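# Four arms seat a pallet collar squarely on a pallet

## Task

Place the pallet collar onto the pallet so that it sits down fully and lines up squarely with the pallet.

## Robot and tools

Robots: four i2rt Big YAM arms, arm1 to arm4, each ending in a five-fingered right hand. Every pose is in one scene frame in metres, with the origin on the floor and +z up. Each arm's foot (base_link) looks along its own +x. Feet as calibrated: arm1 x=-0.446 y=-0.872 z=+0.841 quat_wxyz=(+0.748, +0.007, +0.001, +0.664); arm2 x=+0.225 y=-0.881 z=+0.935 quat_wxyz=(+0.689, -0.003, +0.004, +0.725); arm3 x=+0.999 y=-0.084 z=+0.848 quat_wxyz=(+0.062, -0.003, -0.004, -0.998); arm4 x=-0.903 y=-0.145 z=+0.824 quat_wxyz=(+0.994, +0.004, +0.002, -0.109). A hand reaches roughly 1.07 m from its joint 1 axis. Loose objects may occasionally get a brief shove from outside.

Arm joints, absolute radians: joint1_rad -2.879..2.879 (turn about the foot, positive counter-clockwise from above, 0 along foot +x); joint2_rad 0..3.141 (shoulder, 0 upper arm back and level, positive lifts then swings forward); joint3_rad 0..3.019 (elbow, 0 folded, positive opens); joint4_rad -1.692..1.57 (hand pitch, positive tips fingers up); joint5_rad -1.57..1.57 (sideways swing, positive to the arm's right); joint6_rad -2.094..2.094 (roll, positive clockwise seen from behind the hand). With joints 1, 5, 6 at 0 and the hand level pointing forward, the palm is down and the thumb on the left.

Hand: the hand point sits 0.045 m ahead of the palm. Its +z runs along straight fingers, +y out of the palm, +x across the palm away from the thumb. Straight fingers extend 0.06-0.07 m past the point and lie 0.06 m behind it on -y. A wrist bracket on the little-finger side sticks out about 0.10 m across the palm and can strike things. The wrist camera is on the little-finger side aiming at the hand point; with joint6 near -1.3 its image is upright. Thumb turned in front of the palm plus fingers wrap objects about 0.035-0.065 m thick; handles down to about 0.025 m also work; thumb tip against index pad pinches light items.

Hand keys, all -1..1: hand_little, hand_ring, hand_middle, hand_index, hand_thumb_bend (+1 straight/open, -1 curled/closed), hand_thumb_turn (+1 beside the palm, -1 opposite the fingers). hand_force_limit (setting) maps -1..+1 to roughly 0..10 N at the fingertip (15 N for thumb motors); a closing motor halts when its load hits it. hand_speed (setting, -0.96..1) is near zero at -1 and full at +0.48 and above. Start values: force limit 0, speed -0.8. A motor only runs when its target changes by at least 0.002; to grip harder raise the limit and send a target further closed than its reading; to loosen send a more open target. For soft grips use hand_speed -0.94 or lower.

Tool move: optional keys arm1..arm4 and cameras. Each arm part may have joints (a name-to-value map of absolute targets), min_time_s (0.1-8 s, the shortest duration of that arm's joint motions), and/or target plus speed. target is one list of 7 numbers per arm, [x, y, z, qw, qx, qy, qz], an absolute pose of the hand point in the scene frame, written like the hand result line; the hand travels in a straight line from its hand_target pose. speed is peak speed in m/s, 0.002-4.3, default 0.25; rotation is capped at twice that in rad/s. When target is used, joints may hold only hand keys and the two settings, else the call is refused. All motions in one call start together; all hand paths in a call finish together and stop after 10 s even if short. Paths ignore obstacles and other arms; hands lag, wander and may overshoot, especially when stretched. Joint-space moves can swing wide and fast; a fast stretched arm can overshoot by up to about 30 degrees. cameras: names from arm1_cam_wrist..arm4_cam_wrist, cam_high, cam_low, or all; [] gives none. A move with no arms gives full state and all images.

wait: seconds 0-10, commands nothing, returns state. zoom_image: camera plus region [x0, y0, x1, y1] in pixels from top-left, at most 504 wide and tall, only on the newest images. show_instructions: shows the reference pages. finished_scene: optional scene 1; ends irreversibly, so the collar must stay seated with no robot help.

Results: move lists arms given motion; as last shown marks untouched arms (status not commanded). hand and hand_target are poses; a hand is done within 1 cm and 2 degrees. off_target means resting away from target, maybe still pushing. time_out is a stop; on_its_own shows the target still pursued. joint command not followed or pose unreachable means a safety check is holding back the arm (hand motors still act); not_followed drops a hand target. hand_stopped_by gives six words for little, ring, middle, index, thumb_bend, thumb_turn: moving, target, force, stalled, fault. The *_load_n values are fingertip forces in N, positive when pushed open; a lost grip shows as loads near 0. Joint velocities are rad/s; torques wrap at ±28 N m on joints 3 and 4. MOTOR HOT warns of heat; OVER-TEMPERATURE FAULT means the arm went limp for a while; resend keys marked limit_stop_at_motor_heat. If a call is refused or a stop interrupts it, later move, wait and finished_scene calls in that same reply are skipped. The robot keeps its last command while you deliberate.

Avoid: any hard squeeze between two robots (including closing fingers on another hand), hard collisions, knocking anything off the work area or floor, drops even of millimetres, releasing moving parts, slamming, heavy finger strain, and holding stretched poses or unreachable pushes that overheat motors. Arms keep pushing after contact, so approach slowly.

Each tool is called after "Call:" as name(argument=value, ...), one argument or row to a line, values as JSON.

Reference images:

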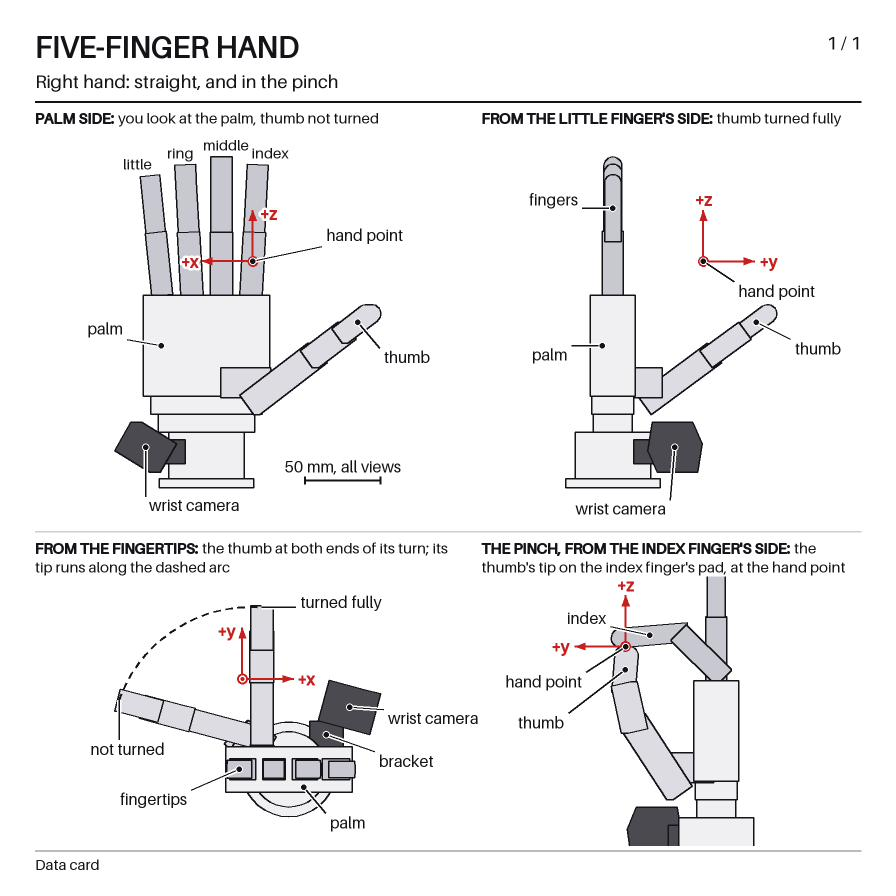

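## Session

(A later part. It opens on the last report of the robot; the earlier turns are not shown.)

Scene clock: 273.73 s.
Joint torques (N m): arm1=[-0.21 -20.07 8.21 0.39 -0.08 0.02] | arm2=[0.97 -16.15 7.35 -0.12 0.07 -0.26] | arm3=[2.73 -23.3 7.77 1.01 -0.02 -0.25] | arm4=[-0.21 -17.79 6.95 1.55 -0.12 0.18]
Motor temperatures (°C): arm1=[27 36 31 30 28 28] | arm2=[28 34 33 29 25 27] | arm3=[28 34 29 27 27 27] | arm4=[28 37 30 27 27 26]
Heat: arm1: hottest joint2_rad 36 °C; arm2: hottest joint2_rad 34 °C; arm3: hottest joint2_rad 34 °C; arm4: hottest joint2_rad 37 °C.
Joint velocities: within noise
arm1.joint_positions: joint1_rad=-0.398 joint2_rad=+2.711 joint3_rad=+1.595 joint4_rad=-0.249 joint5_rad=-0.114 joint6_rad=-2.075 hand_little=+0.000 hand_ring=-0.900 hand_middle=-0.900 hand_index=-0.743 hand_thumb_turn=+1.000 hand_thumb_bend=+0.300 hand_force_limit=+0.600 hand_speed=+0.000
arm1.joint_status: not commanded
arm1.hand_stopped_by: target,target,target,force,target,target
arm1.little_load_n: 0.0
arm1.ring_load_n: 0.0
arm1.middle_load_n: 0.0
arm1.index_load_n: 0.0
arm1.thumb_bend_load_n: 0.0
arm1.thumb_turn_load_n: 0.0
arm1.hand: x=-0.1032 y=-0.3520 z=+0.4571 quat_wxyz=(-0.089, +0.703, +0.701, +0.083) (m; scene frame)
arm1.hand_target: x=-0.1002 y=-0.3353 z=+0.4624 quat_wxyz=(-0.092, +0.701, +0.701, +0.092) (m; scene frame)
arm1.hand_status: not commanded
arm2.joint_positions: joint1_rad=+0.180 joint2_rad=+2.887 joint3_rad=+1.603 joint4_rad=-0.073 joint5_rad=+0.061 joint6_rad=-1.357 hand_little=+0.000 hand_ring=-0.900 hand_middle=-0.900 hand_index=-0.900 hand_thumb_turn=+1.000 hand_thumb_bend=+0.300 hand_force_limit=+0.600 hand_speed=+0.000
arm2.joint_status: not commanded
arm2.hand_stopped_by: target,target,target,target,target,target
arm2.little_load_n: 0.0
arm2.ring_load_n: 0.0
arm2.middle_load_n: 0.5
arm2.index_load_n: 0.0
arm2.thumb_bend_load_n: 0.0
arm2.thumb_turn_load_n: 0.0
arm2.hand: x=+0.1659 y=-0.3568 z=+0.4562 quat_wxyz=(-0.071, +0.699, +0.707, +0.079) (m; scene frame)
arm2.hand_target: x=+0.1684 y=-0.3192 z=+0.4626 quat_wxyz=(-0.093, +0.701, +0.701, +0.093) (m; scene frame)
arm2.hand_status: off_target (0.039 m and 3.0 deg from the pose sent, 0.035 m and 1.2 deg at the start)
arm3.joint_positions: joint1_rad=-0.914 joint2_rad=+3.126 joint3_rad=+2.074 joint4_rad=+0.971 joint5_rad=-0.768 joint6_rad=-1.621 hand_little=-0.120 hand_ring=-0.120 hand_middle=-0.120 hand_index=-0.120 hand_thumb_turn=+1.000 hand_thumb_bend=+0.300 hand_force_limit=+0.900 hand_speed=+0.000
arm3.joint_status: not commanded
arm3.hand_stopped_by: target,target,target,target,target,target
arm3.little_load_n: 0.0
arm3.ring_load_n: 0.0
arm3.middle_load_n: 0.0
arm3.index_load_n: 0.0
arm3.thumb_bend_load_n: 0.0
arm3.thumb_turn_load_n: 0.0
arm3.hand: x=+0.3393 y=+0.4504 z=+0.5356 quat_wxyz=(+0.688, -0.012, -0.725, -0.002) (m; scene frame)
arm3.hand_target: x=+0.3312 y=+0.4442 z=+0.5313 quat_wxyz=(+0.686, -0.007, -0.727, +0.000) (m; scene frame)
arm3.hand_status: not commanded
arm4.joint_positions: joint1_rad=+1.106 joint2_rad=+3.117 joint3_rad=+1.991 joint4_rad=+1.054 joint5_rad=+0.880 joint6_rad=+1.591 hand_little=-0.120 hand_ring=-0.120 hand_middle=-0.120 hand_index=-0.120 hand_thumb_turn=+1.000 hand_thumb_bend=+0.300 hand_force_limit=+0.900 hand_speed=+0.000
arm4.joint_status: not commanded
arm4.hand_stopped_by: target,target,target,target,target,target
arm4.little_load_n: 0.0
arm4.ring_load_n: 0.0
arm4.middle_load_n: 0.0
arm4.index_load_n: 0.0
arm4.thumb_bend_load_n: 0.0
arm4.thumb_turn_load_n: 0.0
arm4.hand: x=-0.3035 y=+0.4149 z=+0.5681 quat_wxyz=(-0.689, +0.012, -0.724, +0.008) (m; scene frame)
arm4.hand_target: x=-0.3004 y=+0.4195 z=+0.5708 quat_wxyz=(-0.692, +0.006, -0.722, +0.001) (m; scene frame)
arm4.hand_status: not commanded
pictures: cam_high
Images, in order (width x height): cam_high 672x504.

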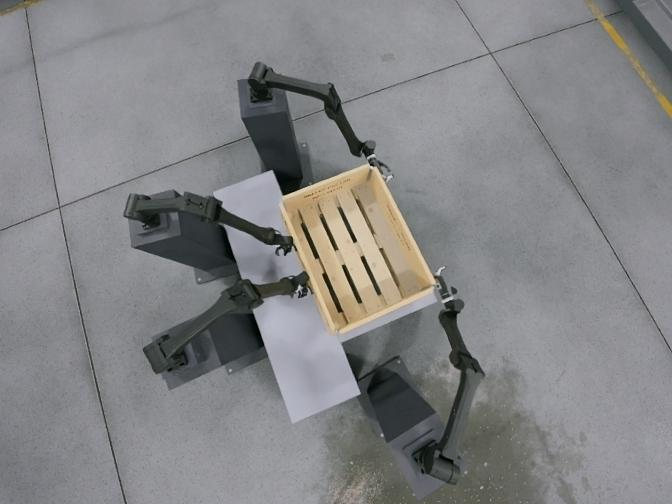

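Call:
move(
  arm1={"target":[-0.10,-0.42,0.58,0.153,-0.6903,-0.6903,-0.153],"speed":0.2},
  arm2={"target":[0.168,-0.42,0.58,0.153,-0.6903,-0.6903,-0.153],"speed":0.2},
  arm3={"target":[0.42,0.46,0.80,0.7071,0,-0.7071,0],"speed":0.4},
  arm4={"target":[-0.42,0.46,0.80,-0.7071,0,-0.7071,0],"speed":0.4},
)

Call:
move(
  arm1={"target":[-0.14,-0.34,0.74,0.629,-0.776,-0.034,0.028],"speed":0.3,"joints":{"hand_speed":0,"hand_little":0.35,"hand_ring":0.35,"hand_middle":0.35,"hand_index":0.35,"hand_thumb_turn":-1,"hand_thumb_bend":0.9}},
  arm2={"target":[0.12,-0.34,0.74,0.629,-0.776,-0.034,0.028],"speed":0.3,"joints":{"hand_speed":0,"hand_little":0.35,"hand_ring":0.35,"hand_middle":0.35,"hand_index":0.35,"hand_thumb_turn":-1,"hand_thumb_bend":0.9}},
  arm3={"target":[0.55,0.02,0.85,0.5,0,-0.866,0],"speed":0.4},
  arm4={"target":[-0.52,-0.02,0.85,-0.5,0,-0.866,0],"speed":0.4},
  cameras=["cam_high","cam_low"],
)

Scene clock: 278.03 s.
Joint torques (N m): arm1=[-0.44 -17.67 3.75 1.42 -0.36 -0.03] | arm2=[3.25 -14.74 0.81 1.17 0.3 -0.03] | arm3=[1.85 -19.66 5.61 1.98 -0.12 -0.03] | arm4=[-0.62 -16.79 5.03 2.1 -0.07 -0.03]
Motor temperatures (°C): arm1=[27 37 31 30 28 28] | arm2=[28 34 33 29 25 27] | arm3=[28 35 29 27 27 27] | arm4=[28 37 30 27 27 26]
Heat: arm1: hottest joint2_rad 37 °C; arm2: hottest joint2_rad 34 °C; arm3: hottest joint2_rad 35 °C; arm4: hottest joint2_rad 37 °C.
move: arm1 off_target; arm2 off_target; arm3 off_target; arm4 done
Joint velocities: within noise
arm1.joint_positions: joint1_rad=-0.495 joint2_rad=+2.342 joint3_rad=+1.125 joint4_rad=+0.009 joint5_rad=-0.218 joint6_rad=-2.105 hand_little=+0.000 hand_ring=-0.900 hand_middle=-0.900 hand_index=-0.743 hand_thumb_turn=+1.000 hand_thumb_bend=+0.300 hand_force_limit=+0.600 hand_speed=+0.000
arm1.joint_status: not commanded
arm1.hand_stopped_by: target,target,target,force,target,target
arm1.little_load_n: 0.5
arm1.ring_load_n: 0.0
arm1.middle_load_n: 0.0
arm1.index_load_n: 0.0
arm1.thumb_bend_load_n: 0.0
arm1.thumb_turn_load_n: 0.0
arm1.hand: x=-0.1002 y=-0.4186 z=+0.5787 quat_wxyz=(-0.149, +0.706, +0.676, +0.152)
arm1.hand_target: x=-0.1004 y=-0.4198 z=+0.5800 quat_wxyz=(-0.150, +0.703, +0.678, +0.155)
arm1.hand_status: off_target (0.002 m and 2.5 deg from the pose sent, 0.140 m and 11.1 deg at the start; a joint's target at an end of its range on 37 of 52 steps)
arm2.joint_positions: joint1_rad=+0.221 joint2_rad=+2.562 joint3_rad=+1.031 joint4_rad=+0.360 joint5_rad=+0.118 joint6_rad=-1.333 hand_little=+0.000 hand_ring=-0.900 hand_middle=-0.900 hand_index=-0.900 hand_thumb_turn=+1.000 hand_thumb_bend=+0.300 hand_force_limit=+0.600 hand_speed=+0.000
arm2.joint_status: not commanded
arm2.hand_stopped_by: target,target,target,target,target,target
arm2.little_load_n: 0.0
arm2.ring_load_n: 0.5
arm2.middle_load_n: 0.0
arm2.index_load_n: 0.0
arm2.thumb_bend_load_n: 0.0
arm2.thumb_turn_load_n: 0.0
arm2.hand: x=+0.1744 y=-0.4293 z=+0.5727 quat_wxyz=(-0.139, +0.689, +0.696, +0.146)
arm2.hand_target: x=+0.1679 y=-0.4200 z=+0.5800 quat_wxyz=(-0.153, +0.690, +0.690, +0.153)
arm2.hand_status: off_target (0.013 m and 1.9 deg from the pose sent, 0.139 m and 12.9 deg at the start)
arm3.joint_positions: joint1_rad=-1.018 joint2_rad=+2.427 joint3_rad=+1.395 joint4_rad=+1.037 joint5_rad=-0.895 joint6_rad=-1.595 hand_little=-0.120 hand_ring=-0.120 hand_middle=-0.120 hand_index=-0.120 hand_thumb_turn=+1.000 hand_thumb_bend=+0.300 hand_force_limit=+0.900 hand_speed=+0.000
arm3.joint_status: not commanded
arm3.hand_stopped_by: target,target,target,target,target,target
arm3.little_load_n: 0.0
arm3.ring_load_n: 0.0
arm3.middle_load_n: 0.0
arm3.index_load_n: 0.0
arm3.thumb_bend_load_n: 0.0
arm3.thumb_turn_load_n: 0.0
arm3.hand: x=+0.4153 y=+0.4629 z=+0.8181 quat_wxyz=(+0.710, +0.007, -0.704, -0.007)
arm3.hand_target: x=+0.4201 y=+0.4597 z=+0.8002 quat_wxyz=(+0.707, +0.000, -0.707, +0.000)
arm3.hand_status: off_target (0.019 m and 1.3 deg from the pose sent, 0.277 m and 3.3 deg at the start)
arm4.joint_positions: joint1_rad=+1.307 joint2_rad=+2.545 joint3_rad=+1.436 joint4_rad=+1.115 joint5_rad=+1.082 joint6_rad=+1.567 hand_little=-0.120 hand_ring=-0.120 hand_middle=-0.120 hand_index=-0.120 hand_thumb_turn=+1.000 hand_thumb_bend=+0.300 hand_force_limit=+0.900 hand_speed=+0.000
arm4.joint_status: not commanded
arm4.hand_stopped_by: target,target,target,target,target,target
arm4.little_load_n: 0.0
arm4.ring_load_n: 0.0
arm4.middle_load_n: 0.0
arm4.index_load_n: 0.0
arm4.thumb_bend_load_n: 0.0
arm4.thumb_turn_load_n: -0.5
arm4.hand: x=-0.4217 y=+0.4628 z=+0.8043 quat_wxyz=(-0.707, -0.002, -0.707, -0.005)
arm4.hand_target: x=-0.4199 y=+0.4600 z=+0.8002 quat_wxyz=(-0.707, +0.000, -0.707, +0.000)
arm4.hand_status: done (0.005 m and 0.6 deg from the pose sent, 0.263 m and 3.2 deg at the start)
pictures: none

Scene clock: 282.00 s.
Joint torques (N m): arm1=[-0.5 -13.98 4.48 2.07 -0.15 0.05] | arm2=[3.43 -10.87 0.21 2.15 0.19 -0.02] | arm3=[2.61 -10.46 4.98 0.94 0.05 -0.08] | arm4=[-0.91 -5.42 2.97 1.63 -0.11 -0.03]
Motor temperatures (°C): arm1=[27 37 31 30 28 28] | arm2=[28 34 33 29 25 27] | arm3=[28 34 29 27 27 27] | arm4=[28 36 30 27 27 26]
Heat: arm1: hottest joint2_rad 37 °C; arm2: hottest joint2_rad 34 °C; arm3: hottest joint2_rad 34 °C; arm4: hottest joint2_rad 36 °C.
move: arm1 off_target; arm2 done; arm3 done; arm4 done
Joint velocities: within noise
arm1.joint_positions: joint1_rad=-0.651 joint2_rad=+2.212 joint3_rad=+1.002 joint4_rad=+0.905 joint5_rad=-0.839 joint6_rad=-0.264 hand_little=+0.350 hand_ring=+0.350 hand_middle=+0.350 hand_index=+0.350 hand_thumb_turn=-1.000 hand_thumb_bend=+0.900 hand_force_limit=+0.600 hand_speed=+0.000
arm1.joint_status: all done
arm1.hand_stopped_by: target,target,target,target,target,target
arm1.little_load_n: 0.0
arm1.ring_load_n: 0.0
arm1.middle_load_n: 0.0
arm1.index_load_n: 0.0
arm1.thumb_bend_load_n: 0.0
arm1.thumb_turn_load_n: 0.0
arm1.hand: x=-0.1369 y=-0.3321 z=+0.7568 quat_wxyz=(-0.635, +0.771, +0.045, -0.022)
arm1.hand_target: x=-0.1402 y=-0.3402 z=+0.7405 quat_wxyz=(-0.629, +0.776, +0.034, -0.028)
arm1.hand_status: off_target (0.019 m and 1.7 deg from the pose sent, 0.184 m and 97.4 deg at the start)
arm2.joint_positions: joint1_rad=+0.095 joint2_rad=+2.499 joint3_rad=+0.762 joint4_rad=+1.528 joint5_rad=+0.065 joint6_rad=-0.003 hand_little=+0.350 hand_ring=+0.350 hand_middle=+0.350 hand_index=+0.350 hand_thumb_turn=-1.000 hand_thumb_bend=+0.900 hand_force_limit=+0.600 hand_speed=+0.000
arm2.joint_status: all done
arm2.hand_stopped_by: target,target,target,target,target,target
arm2.little_load_n: 0.0
arm2.ring_load_n: 0.0
arm2.middle_load_n: 0.0
arm2.index_load_n: 0.0
arm2.thumb_bend_load_n: 0.0
arm2.thumb_turn_load_n: 0.0
arm2.hand: x=+0.1265 y=-0.3368 z=+0.7417 quat_wxyz=(-0.626, +0.779, +0.036, -0.021)
arm2.hand_target: x=+0.1200 y=-0.3401 z=+0.7400 quat_wxyz=(-0.629, +0.776, +0.034, -0.028)
arm2.hand_status: done (0.007 m and 1.0 deg from the pose sent, 0.197 m and 100.1 deg at the start)
arm3.joint_positions: joint1_rad=-0.273 joint2_rad=+1.547 joint3_rad=+0.400 joint4_rad=+0.633 joint5_rad=-0.120 joint6_rad=-1.658 hand_little=-0.120 hand_ring=-0.120 hand_middle=-0.120 hand_index=-0.120 hand_thumb_turn=+1.000 hand_thumb_bend=+0.300 hand_force_limit=+0.900 hand_speed=+0.000
arm3.joint_status: not commanded
arm3.hand_stopped_by: target,target,target,target,target,target
arm3.little_load_n: 0.0
arm3.ring_load_n: 0.0
arm3.middle_load_n: 0.0
arm3.index_load_n: 0.0
arm3.thumb_bend_load_n: 0.0
arm3.thumb_turn_load_n: 0.0
arm3.hand: x=+0.5461 y=+0.0246 z=+0.8552 quat_wxyz=(+0.508, +0.001, -0.861, -0.005)
arm3.hand_target: x=+0.5502 y=+0.0200 z=+0.8499 quat_wxyz=(+0.500, +0.000, -0.866, +0.000)
arm3.hand_status: done (0.008 m and 1.2 deg from the pose sent, 0.464 m and 30.5 deg at the start)
arm4.joint_positions: joint1_rad=+0.547 joint2_rad=+1.554 joint3_rad=+0.147 joint4_rad=+0.862 joint5_rad=+0.284 joint6_rad=+1.738 hand_little=-0.120 hand_ring=-0.120 hand_middle=-0.120 hand_index=-0.120 hand_thumb_turn=+1.000 hand_thumb_bend=+0.300 hand_force_limit=+0.900 hand_speed=+0.000
arm4.joint_status: not commanded
arm4.hand_stopped_by: target,target,target,target,target,target
arm4.little_load_n: 0.0
arm4.ring_load_n: 0.0
arm4.middle_load_n: 0.0
arm4.index_load_n: 0.0
arm4.thumb_bend_load_n: 0.0
arm4.thumb_turn_load_n: 0.0
arm4.hand: x=-0.5210 y=-0.0188 z=+0.8487 quat_wxyz=(-0.499, -0.002, -0.866, -0.003)
arm4.hand_target: x=-0.5199 y=-0.0200 z=+0.8500 quat_wxyz=(-0.500, +0.000, -0.866, +0.000)
arm4.hand_status: done (0.002 m and 0.4 deg from the pose sent, 0.495 m and 30.0 deg at the start)
Images, in order (width x height): cam_high 672x504, cam_low 672x504.

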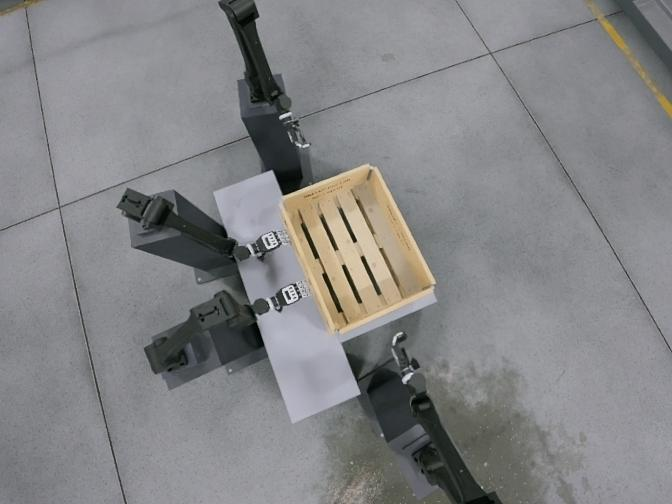

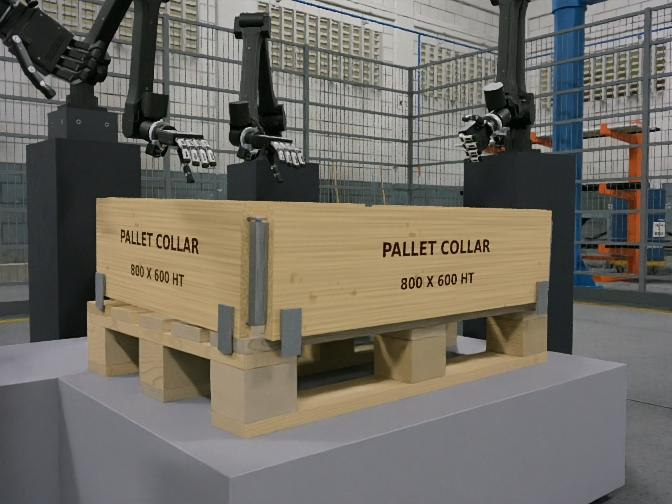

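Call:
move(
  arm1={"target":[-0.14,-0.264,0.71,0.629,-0.776,-0.034,0.028],"speed":0.2},
  arm2={"target":[0.10,-0.265,0.71,0.629,-0.776,-0.034,0.028],"speed":0.2},
  arm3={"target":[0.43,-0.40,0.80,0,0,0.9969,0.0785],"speed":0.35,"joints":{"hand_little":0,"hand_ring":0,"hand_middle":0,"hand_index":0}},
  arm4={"target":[-0.40,-0.38,0.80,0,0,0.9969,0.0785],"speed":0.35,"joints":{"hand_little":0,"hand_ring":1,"hand_middle":1,"hand_index":0}},
)

Call:
move(
  arm1={"target":[-0.14,-0.264,0.632,0.629,-0.776,-0.034,0.028],"speed":0.12},
  arm2={"target":[0.10,-0.265,0.632,0.629,-0.776,-0.034,0.028],"speed":0.12},
  arm3={"target":[0.345,-0.37,0.56,0,0,0.9969,0.0785],"speed":0.25},
  arm4={"target":[-0.278,-0.385,0.54,0,0,0.9969,0.0785],"speed":0.25},
  cameras=["all"],
)

Scene clock: 285.20 s.
Joint torques (N m): arm1=[-0.62 -15.79 8.21 1.21 -0.11 0.1] | arm2=[3.78 -12.75 2.48 0.96 0.21 0] | arm3=[1.2 -23.12 10.95 -0.59 0.01 0] | arm4=[-0.21 -14.45 9.69 -0.42 -0.18 -0.08]
Motor temperatures (°C): arm1=[27 36 31 30 28 28] | arm2=[28 33 32 29 25 27] | arm3=[28 34 29 27 27 27] | arm4=[28 36 30 27 27 26]
Heat: arm1: hottest joint2_rad 36 °C; arm2: hottest joint2_rad 33 °C; arm3: hottest joint2_rad 34 °C; arm4: hottest joint2_rad 36 °C.
move: arm1 off_target; arm2 off_target; arm3 done; arm4 off_target
Joint velocities: within noise
arm1.joint_positions: joint1_rad=-0.568 joint2_rad=+2.348 joint3_rad=+1.167 joint4_rad=+0.893 joint5_rad=-0.749 joint6_rad=-0.222 hand_little=+0.350 hand_ring=+0.350 hand_middle=+0.350 hand_index=+0.350 hand_thumb_turn=-1.000 hand_thumb_bend=+0.900 hand_force_limit=+0.600 hand_speed=+0.000
arm1.joint_status: not commanded
arm1.hand_stopped_by: target,target,target,target,target,target
arm1.little_load_n: 0.0
arm1.ring_load_n: 0.0
arm1.middle_load_n: 0.0
arm1.index_load_n: 0.0
arm1.thumb_bend_load_n: 0.0
arm1.thumb_turn_load_n: 0.0
arm1.hand: x=-0.1401 y=-0.2703 z=+0.7213 quat_wxyz=(-0.632, +0.774, +0.038, -0.023)
arm1.hand_target: x=-0.1402 y=-0.2644 z=+0.7104 quat_wxyz=(-0.629, +0.776, +0.034, -0.028)
arm1.hand_status: off_target (0.013 m and 0.9 deg from the pose sent, 0.083 m and 1.7 deg at the start)
arm2.joint_positions: joint1_rad=+0.112 joint2_rad=+2.562 joint3_rad=+0.991 joint4_rad=+1.390 joint5_rad=+0.083 joint6_rad=+0.001 hand_little=+0.350 hand_ring=+0.350 hand_middle=+0.350 hand_index=+0.350 hand_thumb_turn=-1.000 hand_thumb_bend=+0.900 hand_force_limit=+0.600 hand_speed=+0.000
arm2.joint_status: not commanded
arm2.hand_stopped_by: target,target,target,target,target,target
arm2.little_load_n: 0.0
arm2.ring_load_n: 0.0
arm2.middle_load_n: 0.0
arm2.index_load_n: 0.0
arm2.thumb_bend_load_n: 0.0
arm2.thumb_turn_load_n: 0.0
arm2.hand: x=+0.1081 y=-0.2627 z=+0.7204 quat_wxyz=(-0.636, +0.770, +0.035, -0.021)
arm2.hand_target: x=+0.1002 y=-0.2653 z=+0.7103 quat_wxyz=(-0.629, +0.776, +0.034, -0.028)
arm2.hand_status: off_target (0.013 m and 1.3 deg from the pose sent, 0.083 m and 1.0 deg at the start)
arm3.joint_positions: joint1_rad=+0.473 joint2_rad=+2.469 joint3_rad=+2.186 joint4_rad=-1.381 joint5_rad=+0.137 joint6_rad=-0.978 hand_little=+0.000 hand_ring=+0.000 hand_middle=+0.000 hand_index=+0.000 hand_thumb_turn=+1.000 hand_thumb_bend=+0.300 hand_force_limit=+0.900 hand_speed=+0.000
arm3.joint_status: all done
arm3.hand_stopped_by: target,target,target,target,target,target
arm3.little_load_n: 0.0
arm3.ring_load_n: 0.0
arm3.middle_load_n: 0.0
arm3.index_load_n: 0.0
arm3.thumb_bend_load_n: 0.0
arm3.thumb_turn_load_n: 0.0
arm3.hand: x=+0.4335 y=-0.3969 z=+0.8053 quat_wxyz=(+0.003, +0.005, -0.997, -0.079)
arm3.hand_target: x=+0.4302 y=-0.3999 z=+0.8001 quat_wxyz=(+0.000, +0.000, -0.997, -0.078)
arm3.hand_status: done (0.007 m and 0.6 deg from the pose sent, 0.444 m and 61.6 deg at the start)
arm4.joint_positions: joint1_rad=-0.382 joint2_rad=+2.032 joint3_rad=+1.441 joint4_rad=-1.086 joint5_rad=-0.127 joint6_rad=+0.975 hand_little=+0.000 hand_ring=+1.000 hand_middle=+1.000 hand_index=+0.000 hand_thumb_turn=+1.000 hand_thumb_bend=+0.300 hand_force_limit=+0.900 hand_speed=+0.000
arm4.joint_status: all done
arm4.hand_stopped_by: target,target,target,target,target,target
arm4.little_load_n: 0.0
arm4.ring_load_n: 0.0
arm4.middle_load_n: 0.0
arm4.index_load_n: 0.0
arm4.thumb_bend_load_n: 0.0
arm4.thumb_turn_load_n: 0.0
arm4.hand: x=-0.4126 y=-0.3718 z=+0.7915 quat_wxyz=(+0.010, -0.007, -0.996, -0.086)
arm4.hand_target: x=-0.4004 y=-0.3796 z=+0.8001 quat_wxyz=(+0.000, +0.000, -0.997, -0.078)
arm4.hand_status: off_target (0.017 m and 1.6 deg from the pose sent, 0.384 m and 60.5 deg at the start)
pictures: none

Scene clock: 287.33 s.
Joint torques (N m): arm1=[-0.26 -17.49 7.1 2.09 -0.19 0.02] | arm2=[3.6 -13.74 1.77 2.21 0.18 0] | arm3=[0.73 -27.11 11 -0.46 0.18 -0.18] | arm4=[0.09 -19.55 8.32 -0.38 -0.31 0.13]
Motor temperatures (°C): arm1=[27 36 31 30 28 28] | arm2=[28 33 32 29 25 27] | arm3=[28 34 29 27 27 27] | arm4=[28 36 31 27 27 26]
Heat: arm1: hottest joint2_rad 36 °C; arm2: hottest joint2_rad 33 °C; arm3: hottest joint2_rad 34 °C; arm4: hottest joint2_rad 36 °C.
move: arm1 done; arm2 done; arm3 off_target; arm4 off_target
Joint velocities: within noise
arm1.joint_positions: joint1_rad=-0.568 joint2_rad=+2.546 joint3_rad=+1.268 joint4_rad=+0.964 joint5_rad=-0.749 joint6_rad=-0.222 hand_little=+0.350 hand_ring=+0.350 hand_middle=+0.350 hand_index=+0.350 hand_thumb_turn=-1.000 hand_thumb_bend=+0.900 hand_force_limit=+0.600 hand_speed=+0.000
arm1.joint_status: not commanded
arm1.hand_stopped_by: target,target,target,target,target,target
arm1.little_load_n: 0.0
arm1.ring_load_n: -0.5
arm1.middle_load_n: 0.0
arm1.index_load_n: -0.5
arm1.thumb_bend_load_n: 0.0
arm1.thumb_turn_load_n: 0.0
arm1.hand: x=-0.1413 y=-0.2700 z=+0.6380 quat_wxyz=(-0.625, +0.780, +0.032, -0.030)
arm1.hand_target: x=-0.1403 y=-0.2643 z=+0.6322 quat_wxyz=(-0.629, +0.776, +0.034, -0.028)
arm1.hand_status: done (0.009 m and 0.7 deg from the pose sent, 0.089 m and 0.9 deg at the start)
arm2.joint_positions: joint1_rad=+0.112 joint2_rad=+2.781 joint3_rad=+1.149 joint4_rad=+1.408 joint5_rad=+0.083 joint6_rad=+0.001 hand_little=+0.350 hand_ring=+0.350 hand_middle=+0.350 hand_index=+0.350 hand_thumb_turn=-1.000 hand_thumb_bend=+0.900 hand_force_limit=+0.600 hand_speed=+0.000
arm2.joint_status: not commanded
arm2.hand_stopped_by: target,target,target,target,target,target
arm2.little_load_n: 0.0
arm2.ring_load_n: 0.0
arm2.middle_load_n: 0.0
arm2.index_load_n: 0.0
arm2.thumb_bend_load_n: 0.0
arm2.thumb_turn_load_n: 0.0
arm2.hand: x=+0.1086 y=-0.2672 z=+0.6300 quat_wxyz=(-0.620, +0.784, +0.037, -0.020)
arm2.hand_target: x=+0.1001 y=-0.2652 z=+0.6321 quat_wxyz=(-0.629, +0.776, +0.034, -0.028)
arm2.hand_status: done (0.009 m and 1.7 deg from the pose sent, 0.089 m and 1.3 deg at the start)
arm3.joint_positions: joint1_rad=+0.390 joint2_rad=+3.124 joint3_rad=+2.848 joint4_rad=-1.329 joint5_rad=+0.137 joint6_rad=-1.070 hand_little=+0.000 hand_ring=+0.000 hand_middle=+0.000 hand_index=+0.000 hand_thumb_turn=+1.000 hand_thumb_bend=+0.300 hand_force_limit=+0.900 hand_speed=+0.000
arm3.joint_status: not commanded
arm3.hand_stopped_by: target,target,target,target,target,target
arm3.little_load_n: 0.0
arm3.ring_load_n: 0.0
arm3.middle_load_n: 0.0
arm3.index_load_n: 0.0
arm3.thumb_bend_load_n: 0.0
arm3.thumb_turn_load_n: 0.0
arm3.hand: x=+0.3524 y=-0.3761 z=+0.5604 quat_wxyz=(+0.022, +0.007, -0.998, -0.064)
arm3.hand_target: x=+0.3461 y=-0.3694 z=+0.5603 quat_wxyz=(+0.025, +0.006, -0.998, -0.063)
arm3.hand_status: off_target (0.010 m and 3.1 deg from the pose sent, 0.262 m and 0.6 deg at the start; a joint's target at an end of its range on 24 of 64 steps)
arm4.joint_positions: joint1_rad=-0.291 joint2_rad=+2.719 joint3_rad=+1.974 joint4_rad=-0.923 joint5_rad=-0.130 joint6_rad=+1.049 hand_little=+0.000 hand_ring=+1.000 hand_middle=+1.000 hand_index=+0.000 hand_thumb_turn=+1.000 hand_thumb_bend=+0.300 hand_force_limit=+0.900 hand_speed=+0.000
arm4.joint_status: not commanded
arm4.hand_stopped_by: target,target,target,target,target,target
arm4.little_load_n: 0.5
arm4.ring_load_n: 0.0
arm4.middle_load_n: 0.0
arm4.index_load_n: 0.0
arm4.thumb_bend_load_n: 0.0
arm4.thumb_turn_load_n: 0.0
arm4.hand: x=-0.2941 y=-0.3790 z=+0.5287 quat_wxyz=(+0.012, +0.002, -0.996, -0.084)
arm4.hand_target: x=-0.2785 y=-0.3849 z=+0.5403 quat_wxyz=(+0.000, +0.000, -0.997, -0.079)
arm4.hand_status: off_target (0.021 m and 1.5 deg from the pose sent, 0.286 m and 1.6 deg at the start)
pictures: arm1_cam_wrist, arm2_cam_wrist, arm3_cam_wrist, arm4_cam_wrist, cam_high, cam_low
Images, in order (width x height): arm1_cam_wrist 672x504, arm2_cam_wrist 672x504, arm3_cam_wrist 672x504, arm4_cam_wrist 672x504, cam_high 672x504, cam_low 672x504.

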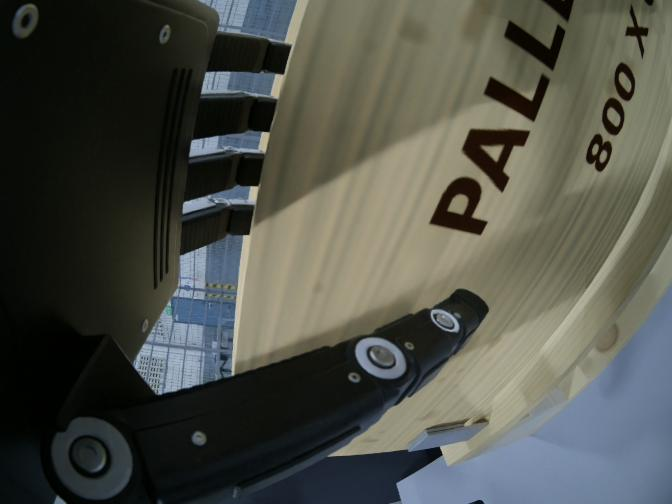

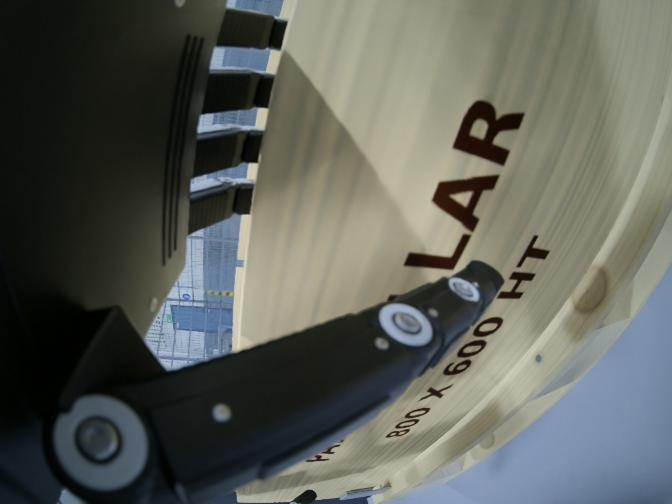

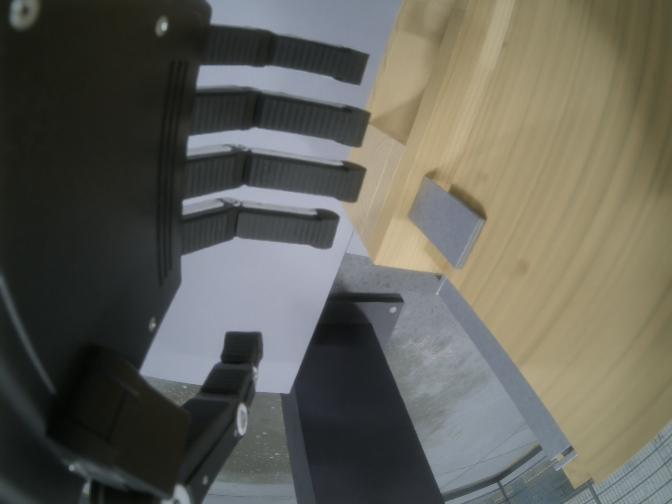

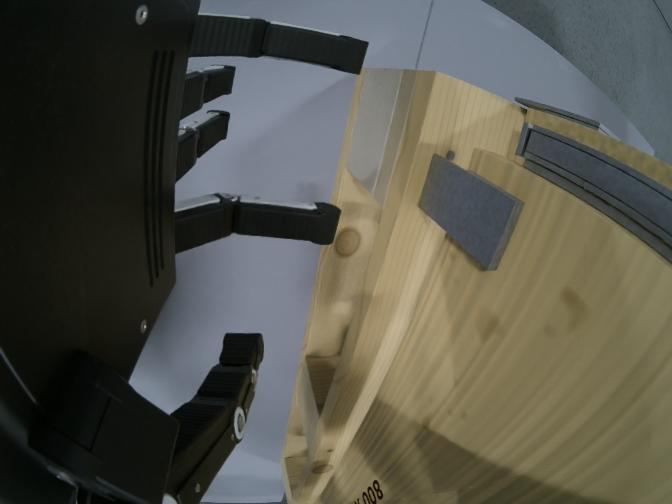

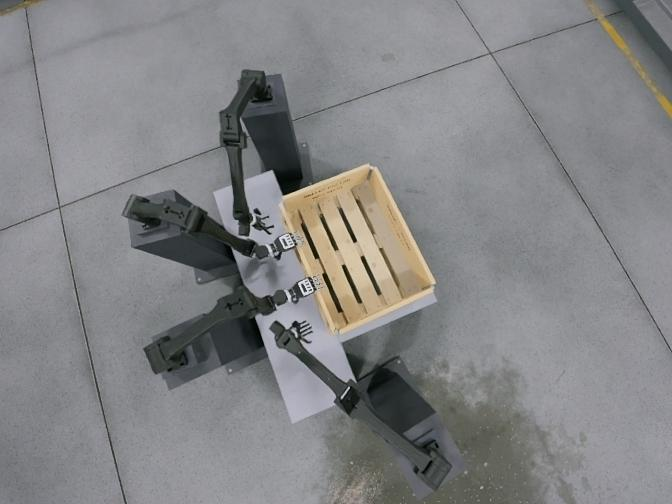

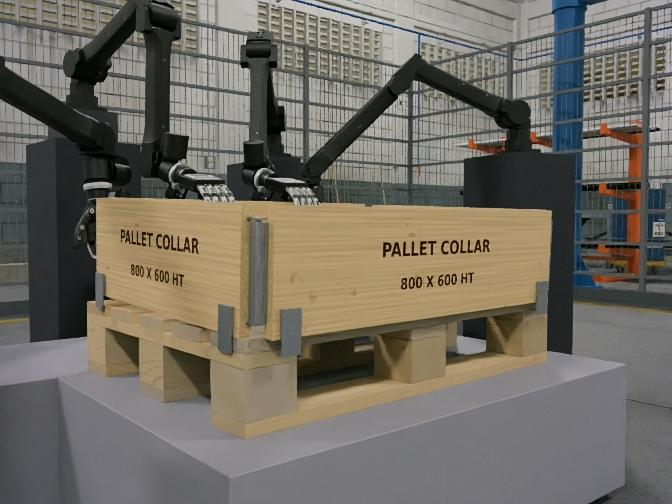

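Call:
zoom_image(
  camera="arm4_cam_wrist",
  region=[300, 60, 560, 320],
)

Call:
zoom_image(
  camera="arm3_cam_wrist",
  region=[340, 40, 600, 300],
)

Scaled by 1.938 from the camera's image (finer frame: 960x720).

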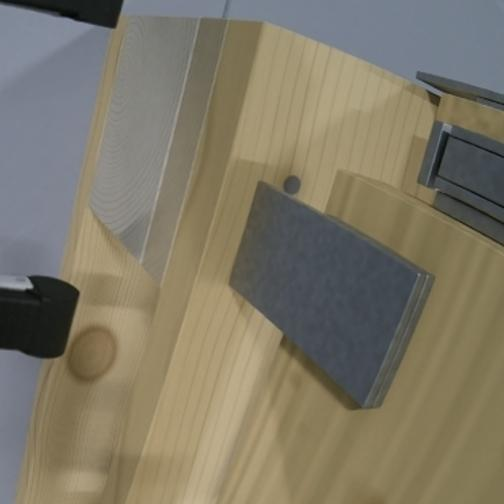

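Scaled by 1.938 from the camera's image (finer frame: 960x720).

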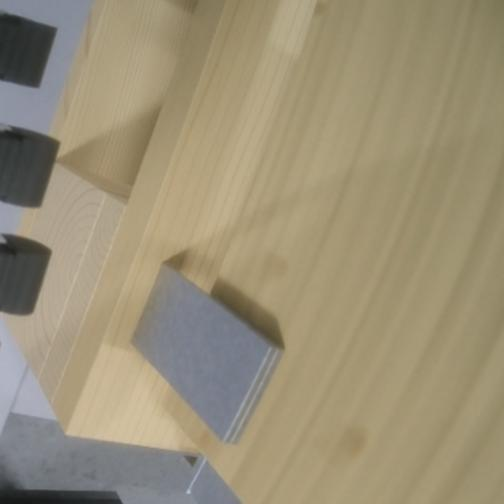

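Call:
move(
  arm3={"target":[0.384,-0.345,0.525,0,0,0.9969,0.0785],"speed":0.15,"joints":{"hand_ring":1,"hand_middle":1}},
  arm4={"target":[-0.270,-0.355,0.515,0,0,0.9969,0.0785],"speed":0.15},
  cameras=["arm3_cam_wrist","arm4_cam_wrist"],
)

Scene clock: 290.00 s.
Joint torques (N m): arm1=[0.15 -17.32 7.05 2.14 -0.21 0.07] | arm2=[3.66 -13.74 1.84 2.21 0.16 -0.01] | arm3=[0.32 -26.4 7.17 0.17 0.22 -0.1] | arm4=[-0.5 -18.67 7.87 0.46 -0.29 0.13]
Motor temperatures (°C): arm1=[27 36 31 30 28 28] | arm2=[28 34 32 29 25 27] | arm3=[28 34 29 27 27 27] | arm4=[28 36 31 27 27 26]
Heat: arm1: hottest joint2_rad 36 °C; arm2: hottest joint2_rad 34 °C; arm3: hottest joint2_rad 34 °C; arm4: hottest joint2_rad 36 °C.
move: arm3 off_target; arm4 off_target
Joint velocities: within noise
arm1, arm2: as last shown
arm1.little_load_n: -0.5
arm1.ring_load_n: 0.0
arm1.index_load_n: 0.0
arm3.joint_positions: joint1_rad=+0.389 joint2_rad=+3.011 joint3_rad=+2.515 joint4_rad=-1.163 joint5_rad=+0.139 joint6_rad=-1.070 hand_little=+0.000 hand_ring=+1.000 hand_middle=+1.000 hand_index=+0.000 hand_thumb_turn=+1.000 hand_thumb_bend=+0.300 hand_force_limit=+0.900 hand_speed=+0.000
arm3.joint_status: all done
arm3.hand_stopped_by: target,target,target,target,target,target
arm3.little_load_n: 0.0
arm3.ring_load_n: 0.0
arm3.middle_load_n: 0.0
arm3.index_load_n: 0.0
arm3.thumb_bend_load_n: 0.0
arm3.thumb_turn_load_n: 0.0
arm3.hand: x=+0.3878 y=-0.3553 z=+0.5294 quat_wxyz=(-0.002, +0.009, -0.997, -0.078)
arm3.hand_target: x=+0.3841 y=-0.3452 z=+0.5252 quat_wxyz=(+0.000, +0.000, -0.997, -0.078)
arm3.hand_status: off_target (0.012 m and 1.0 deg from the pose sent, 0.057 m and 3.1 deg at the start)
arm4.joint_positions: joint1_rad=-0.241 joint2_rad=+2.745 joint3_rad=+1.974 joint4_rad=-0.895 joint5_rad=-0.134 joint6_rad=+1.094 hand_little=+0.000 hand_ring=+1.000 hand_middle=+1.000 hand_index=+0.000 hand_thumb_turn=+1.000 hand_thumb_bend=+0.300 hand_force_limit=+0.900 hand_speed=+0.000
arm4.joint_status: not commanded
arm4.hand_stopped_by: target,target,target,target,target,target
arm4.little_load_n: 0.0
arm4.ring_load_n: 0.0
arm4.middle_load_n: 0.0
arm4.index_load_n: 0.0
arm4.thumb_bend_load_n: 0.0
arm4.thumb_turn_load_n: 0.0
arm4.hand: x=-0.2838 y=-0.3469 z=+0.5120 quat_wxyz=(+0.014, +0.005, -0.996, -0.085)
arm4.hand_target: x=-0.2703 y=-0.3549 z=+0.5156 quat_wxyz=(+0.000, +0.000, -0.997, -0.078)
arm4.hand_status: off_target (0.016 m and 1.9 deg from the pose sent, 0.037 m and 1.5 deg at the start)
Images, in order (width x height): arm3_cam_wrist 672x504, arm4_cam_wrist 672x504.

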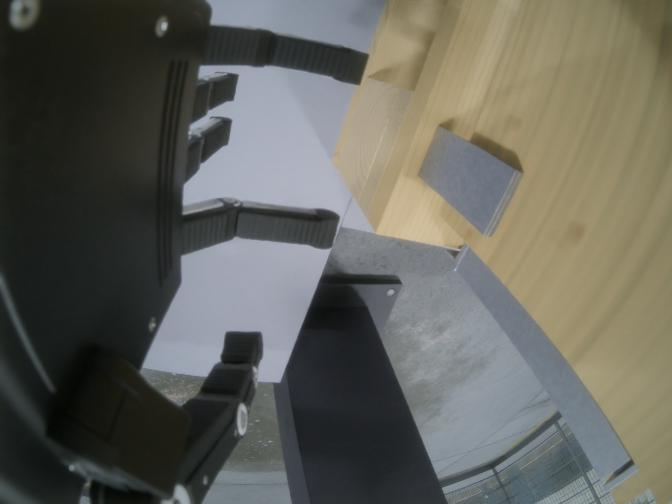

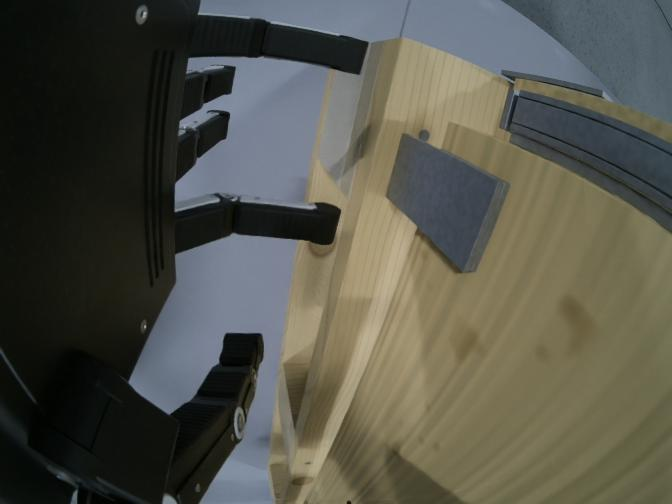

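Call:
move(
  arm3={"target":[0.362,-0.318,0.505,0,0,0.9969,0.0785],"speed":0.12,"joints":{"hand_ring":0,"hand_index":1}},
  arm4={"target":[-0.242,-0.325,0.505,0,0,0.9969,0.0785],"speed":0.12,"joints":{"hand_middle":0,"hand_little":1}},
  cameras=["arm3_cam_wrist","arm4_cam_wrist"],
)

Scene clock: 292.77 s.
Joint torques (N m): arm1=[-0.5 -17.38 7.1 2.04 -0.18 0.06] | arm2=[3.6 -13.8 1.85 2.15 0.18 0.01] | arm3=[1.49 -24.06 10.4 -0.64 0.24 -0.18] | arm4=[-0.67 -18.67 8.69 -0.32 -0.28 0.13]
Motor temperatures (°C): arm1=[27 36 31 30 28 28] | arm2=[28 34 32 29 25 27] | arm3=[28 34 30 27 27 27] | arm4=[28 36 31 27 27 26]
Heat: arm1: hottest joint2_rad 36 °C; arm2: hottest joint2_rad 34 °C; arm3: hottest joint2_rad 34 °C; arm4: hottest joint2_rad 36 °C.
move: arm3 off_target; arm4 off_target
Joint velocities: within noise
arm1, arm2: as last shown
arm1.little_load_n: 0.0
arm3.joint_positions: joint1_rad=+0.330 joint2_rad=+3.080 joint3_rad=+2.627 joint4_rad=-1.182 joint5_rad=+0.143 joint6_rad=-1.106 hand_little=+0.000 hand_ring=+0.000 hand_middle=+1.000 hand_index=+1.000 hand_thumb_turn=+1.000 hand_thumb_bend=+0.300 hand_force_limit=+0.900 hand_speed=+0.000
arm3.joint_status: all done
arm3.hand_stopped_by: target,target,target,target,target,target
arm3.little_load_n: 0.0
arm3.ring_load_n: 0.0
arm3.middle_load_n: 0.0
arm3.index_load_n: 0.0
arm3.thumb_bend_load_n: 0.0
arm3.thumb_turn_load_n: 0.0
arm3.hand: x=+0.3601 y=-0.3221 z=+0.5160 quat_wxyz=(+0.006, -0.003, -0.997, -0.074)
arm3.hand_target: x=+0.3623 y=-0.3179 z=+0.5053 quat_wxyz=(+0.001, +0.000, -0.997, -0.078)
arm3.hand_status: off_target (0.012 m and 0.9 deg from the pose sent, 0.051 m and 1.0 deg at the start)
arm4.joint_positions: joint1_rad=-0.181 joint2_rad=+2.793 joint3_rad=+2.051 joint4_rad=-0.901 joint5_rad=-0.137 joint6_rad=+1.152 hand_little=+1.000 hand_ring=+1.000 hand_middle=+0.000 hand_index=+0.000 hand_thumb_turn=+1.000 hand_thumb_bend=+0.300 hand_force_limit=+0.900 hand_speed=+0.000
arm4.joint_status: all done
arm4.hand_stopped_by: target,target,target,target,target,target
arm4.little_load_n: 0.0
arm4.ring_load_n: 0.0
arm4.middle_load_n: 0.0
arm4.index_load_n: 0.0
arm4.thumb_bend_load_n: 0.0
arm4.thumb_turn_load_n: 0.0
arm4.hand: x=-0.2530 y=-0.3174 z=+0.5020 quat_wxyz=(+0.007, +0.006, -0.997, -0.081)
arm4.hand_target: x=-0.2424 y=-0.3250 z=+0.5054 quat_wxyz=(+0.000, +0.000, -0.997, -0.078)
arm4.hand_status: off_target (0.014 m and 1.2 deg from the pose sent, 0.048 m and 1.9 deg at the start)
Images, in order (width x height): arm3_cam_wrist 672x504, arm4_cam_wrist 672x504.

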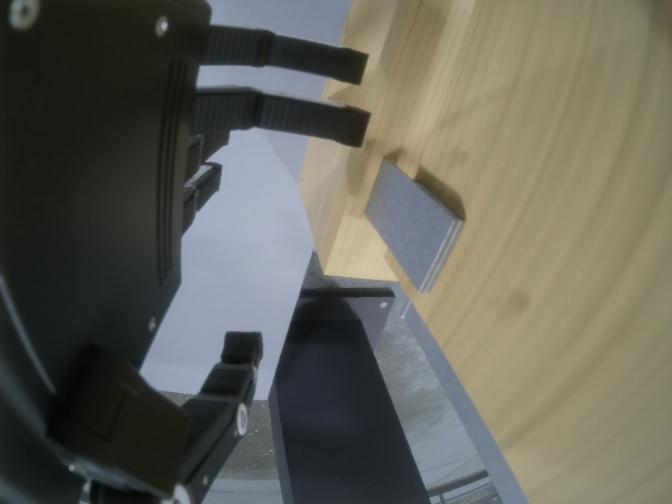

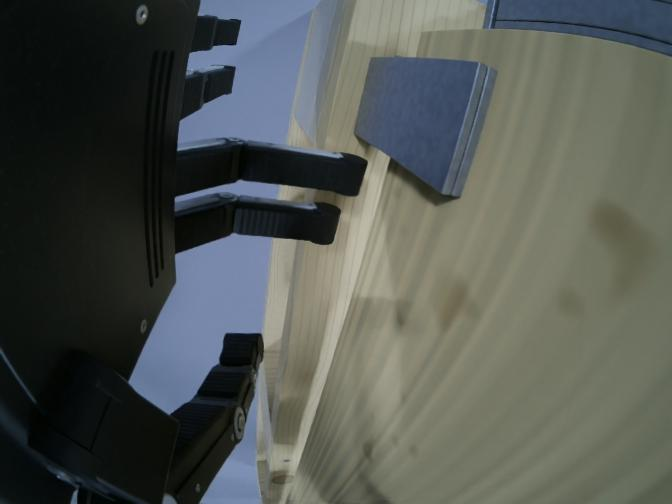

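Call:
move(
  arm3={"target":[0.362,-0.316,0.490,0,0,0.9969,0.0785],"speed":0.08},
  arm4={"target":[-0.242,-0.322,0.492,0,0,0.9969,0.0785],"speed":0.08},
  cameras=["arm3_cam_wrist","arm4_cam_wrist"],
)

Scene clock: 294.00 s.
Joint torques (N m): arm1=[-0.5 -17.14 7.1 2.04 -0.24 0.09] | arm2=[3.66 -13.57 1.83 2.15 0.16 0] | arm3=[0.85 -24.18 9.96 0.02 0.19 -0.18] | arm4=[-0.32 -18.84 8.49 0.1 -0.3 0.13]
Motor temperatures (°C): arm1=[27 36 31 30 28 28] | arm2=[28 34 32 29 25 27] | arm3=[28 34 30 27 27 27] | arm4=[28 36 31 27 27 26]
Heat: arm1: hottest joint2_rad 36 °C; arm2: hottest joint2_rad 34 °C; arm3: hottest joint2_rad 34 °C; arm4: hottest joint2_rad 36 °C.
move: arm3 off_target; arm4 off_target
Joint velocities: within noise
arm1, arm2: as last shown
arm3.joint_positions: joint1_rad=+0.330 joint2_rad=+3.111 joint3_rad=+2.647 joint4_rad=-1.182 joint5_rad=+0.143 joint6_rad=-1.110 hand_little=+0.000 hand_ring=+0.000 hand_middle=+1.000 hand_index=+1.000 hand_thumb_turn=+1.000 hand_thumb_bend=+0.300 hand_force_limit=+0.900 hand_speed=+0.000
arm3.joint_status: not commanded
arm3.hand_stopped_by: target,target,target,target,target,target
arm3.little_load_n: 0.0
arm3.ring_load_n: 0.0
arm3.middle_load_n: 0.0
arm3.index_load_n: 0.0
arm3.thumb_bend_load_n: 0.0
arm3.thumb_turn_load_n: 0.0
arm3.hand: x=+0.3651 y=-0.3194 z=+0.5014 quat_wxyz=(+0.001, -0.001, -0.997, -0.077)
arm3.hand_target: x=+0.3627 y=-0.3157 z=+0.4906 quat_wxyz=(+0.004, +0.001, -0.997, -0.076)
arm3.hand_status: off_target (0.012 m and 0.3 deg from the pose sent, 0.027 m and 0.9 deg at the start; a joint's target at an end of its range on 20 of 31 steps)
arm4.joint_positions: joint1_rad=-0.181 joint2_rad=+2.821 joint3_rad=+2.068 joint4_rad=-0.901 joint5_rad=-0.137 joint6_rad=+1.156 hand_little=+1.000 hand_ring=+1.000 hand_middle=+0.000 hand_index=+0.000 hand_thumb_turn=+1.000 hand_thumb_bend=+0.300 hand_force_limit=+0.900 hand_speed=+0.000
arm4.joint_status: not commanded
arm4.hand_stopped_by: target,target,target,target,target,target
arm4.little_load_n: 0.0
arm4.ring_load_n: 0.0
arm4.middle_load_n: 0.0
arm4.index_load_n: 0.0
arm4.thumb_bend_load_n: 0.0
arm4.thumb_turn_load_n: 0.0
arm4.hand: x=-0.2567 y=-0.3158 z=+0.4881 quat_wxyz=(+0.013, +0.004, -0.996, -0.083)
arm4.hand_target: x=-0.2424 y=-0.3220 z=+0.4926 quat_wxyz=(+0.000, +0.000, -0.997, -0.078)
arm4.hand_status: off_target (0.016 m and 1.6 deg from the pose sent, 0.016 m and 1.2 deg at the start)
Images, in order (width x height): arm3_cam_wrist 672x504, arm4_cam_wrist 672x504.

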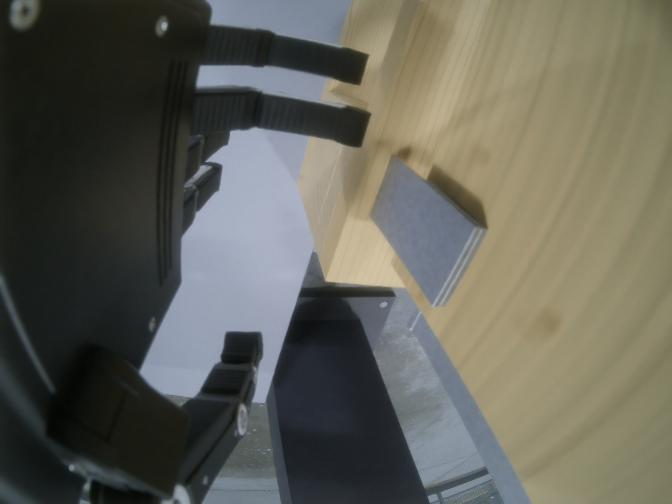

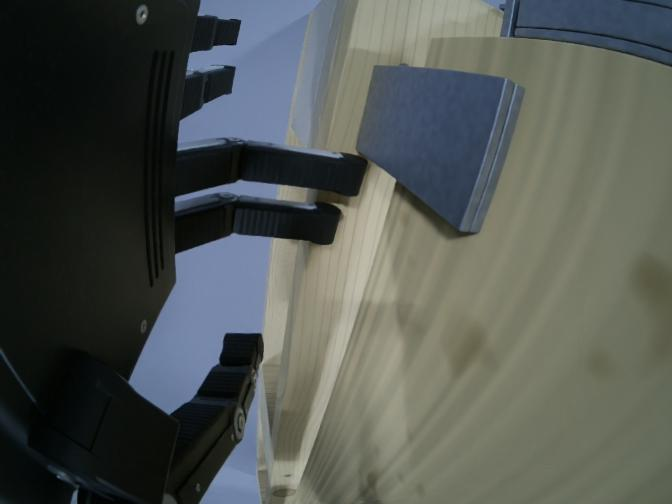

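Call:
move(
  arm3={"target":[0.367,-0.314,0.478,0,0,0.9969,0.0785],"speed":0.08},
  arm4={"target":[-0.234,-0.320,0.485,0,0,0.9969,0.0785],"speed":0.08},
  cameras=["arm3_cam_wrist","arm4_cam_wrist"],
)

Scene clock: 295.17 s.
Joint torques (N m): arm1=[-0.32 -17.49 7.12 2.15 -0.2 0.06] | arm2=[3.49 -13.45 1.85 2.19 0.17 -0.01] | arm3=[1.67 -24.53 7.5 0.51 0.19 -0.19] | arm4=[0.32 -18.55 8.61 -0.34 -0.31 0.13]
Motor temperatures (°C): arm1=[27 36 31 30 28 28] | arm2=[28 34 32 30 25 27] | arm3=[28 34 30 27 27 27] | arm4=[28 36 31 27 27 26]
Heat: arm1: hottest joint2_rad 36 °C; arm2: hottest joint2_rad 34 °C; arm3: hottest joint2_rad 34 °C; arm4: hottest joint2_rad 36 °C.
move: arm3 off_target; arm4 done
Joint velocities: within noise
arm1, arm2: as last shown
arm2.index_load_n: 0.5
arm3.joint_positions: joint1_rad=+0.330 joint2_rad=+3.111 joint3_rad=+2.647 joint4_rad=-1.155 joint5_rad=+0.143 joint6_rad=-1.111 hand_little=+0.000 hand_ring=+0.000 hand_middle=+1.000 hand_index=+1.000 hand_thumb_turn=+1.000 hand_thumb_bend=+0.300 hand_force_limit=+0.900 hand_speed=+0.000
arm3.joint_status: not commanded
arm3.hand_stopped_by: target,target,target,target,target,target
arm3.little_load_n: 0.0
arm3.ring_load_n: 0.0
arm3.middle_load_n: 0.0
arm3.index_load_n: 0.0
arm3.thumb_bend_load_n: 0.0
arm3.thumb_turn_load_n: 0.0
arm3.hand: x=+0.3588 y=-0.3225 z=+0.4996 quat_wxyz=(+0.013, -0.001, -0.997, -0.071)
arm3.hand_target: x=+0.3681 y=-0.3136 z=+0.4790 quat_wxyz=(+0.004, +0.001, -0.997, -0.076)
arm3.hand_status: off_target (0.025 m and 1.8 deg from the pose sent, 0.024 m and 0.2 deg at the start; a joint's target at an end of its range on 26 of 29 steps)
arm4.joint_positions: joint1_rad=-0.181 joint2_rad=+2.849 joint3_rad=+2.123 joint4_rad=-0.909 joint5_rad=-0.137 joint6_rad=+1.164 hand_little=+1.000 hand_ring=+1.000 hand_middle=+0.000 hand_index=+0.000 hand_thumb_turn=+1.000 hand_thumb_bend=+0.300 hand_force_limit=+0.900 hand_speed=+0.000
arm4.joint_status: not commanded
arm4.hand_stopped_by: target,target,target,target,target,target
arm4.little_load_n: 0.0
arm4.ring_load_n: 0.0
arm4.middle_load_n: 0.0
arm4.index_load_n: 0.0
arm4.thumb_bend_load_n: 0.0
arm4.thumb_turn_load_n: 0.0
arm4.hand: x=-0.2439 y=-0.3212 z=+0.4845 quat_wxyz=(+0.004, +0.001, -0.997, -0.080)
arm4.hand_target: x=-0.2343 y=-0.3199 z=+0.4852 quat_wxyz=(+0.000, +0.000, -0.997, -0.078)
arm4.hand_status: done (0.010 m and 0.5 deg from the pose sent, 0.023 m and 1.6 deg at the start)
Images, in order (width x height): arm3_cam_wrist 672x504, arm4_cam_wrist 672x504.

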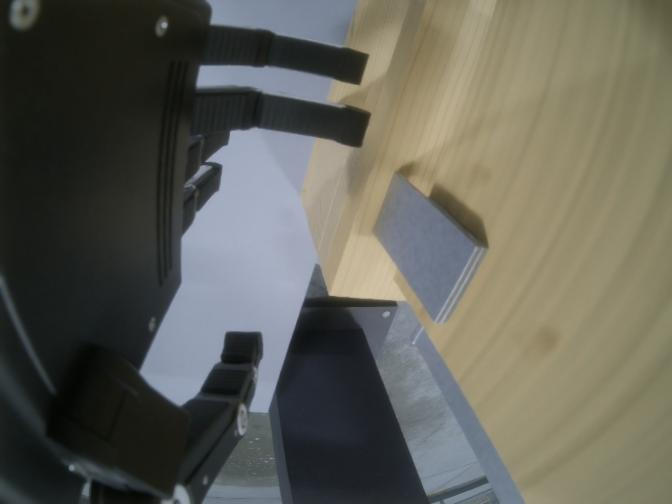

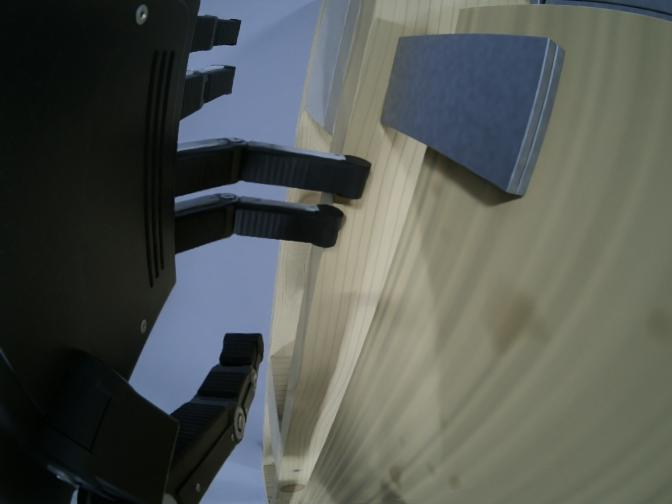

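Call:
move(
  arm3={"target":[0.367,-0.312,0.470,-0.0522,-0.0036,0.9962,0.0697],"speed":0.08},
  cameras=["arm3_cam_wrist"],
)

Scene clock: 297.30 s.
Joint torques (N m): arm1=[-0.26 -18.02 7.1 2.03 -0.19 0.11] | arm2=[3.55 -13.74 1.8 2.22 0.19 0.01] | arm3=[0.85 -25.29 6.61 0.55 0.3 -0.22] | arm4=[0.38 -18.61 8.61 -0.35 -0.31 0.12]
Motor temperatures (°C): arm1=[27 36 31 30 28 28] | arm2=[28 34 32 30 25 27] | arm3=[28 34 30 27 27 27] | arm4=[28 36 31 27 27 26]
Heat: arm1: hottest joint2_rad 36 °C; arm2: hottest joint2_rad 34 °C; arm3: hottest joint2_rad 34 °C; arm4: hottest joint2_rad 36 °C.
move: arm3 done
Joint velocities: within noise
arm1, arm2, arm4: as last shown
arm2.ring_load_n: -0.5
arm2.middle_load_n: -0.5
arm2.index_load_n: 0.0
arm3.joint_positions: joint1_rad=+0.330 joint2_rad=+3.030 joint3_rad=+2.404 joint4_rad=-0.922 joint5_rad=+0.173 joint6_rad=-1.116 hand_little=+0.000 hand_ring=+0.000 hand_middle=+1.000 hand_index=+1.000 hand_thumb_turn=+1.000 hand_thumb_bend=+0.300 hand_force_limit=+0.900 hand_speed=+0.000
arm3.joint_status: not commanded
arm3.hand_stopped_by: target,target,target,target,target,target
arm3.little_load_n: 0.0
arm3.ring_load_n: 0.0
arm3.middle_load_n: 0.0
arm3.index_load_n: 0.0
arm3.thumb_bend_load_n: 0.0
arm3.thumb_turn_load_n: 0.0
arm3.hand: x=+0.3656 y=-0.3129 z=+0.4750 quat_wxyz=(+0.051, -0.001, -0.996, -0.069)
arm3.hand_target: x=+0.3670 y=-0.3120 z=+0.4701 quat_wxyz=(+0.052, +0.003, -0.996, -0.070)
arm3.hand_status: done (0.005 m and 0.6 deg from the pose sent, 0.032 m and 4.5 deg at the start)
Images, in order (width x height): arm3_cam_wrist 672x504.

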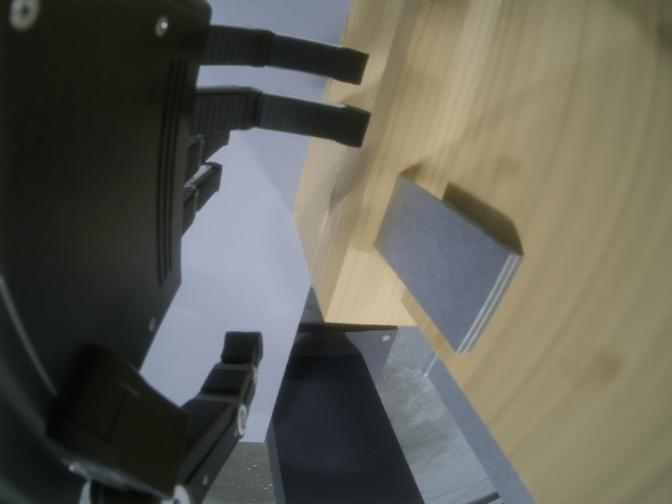

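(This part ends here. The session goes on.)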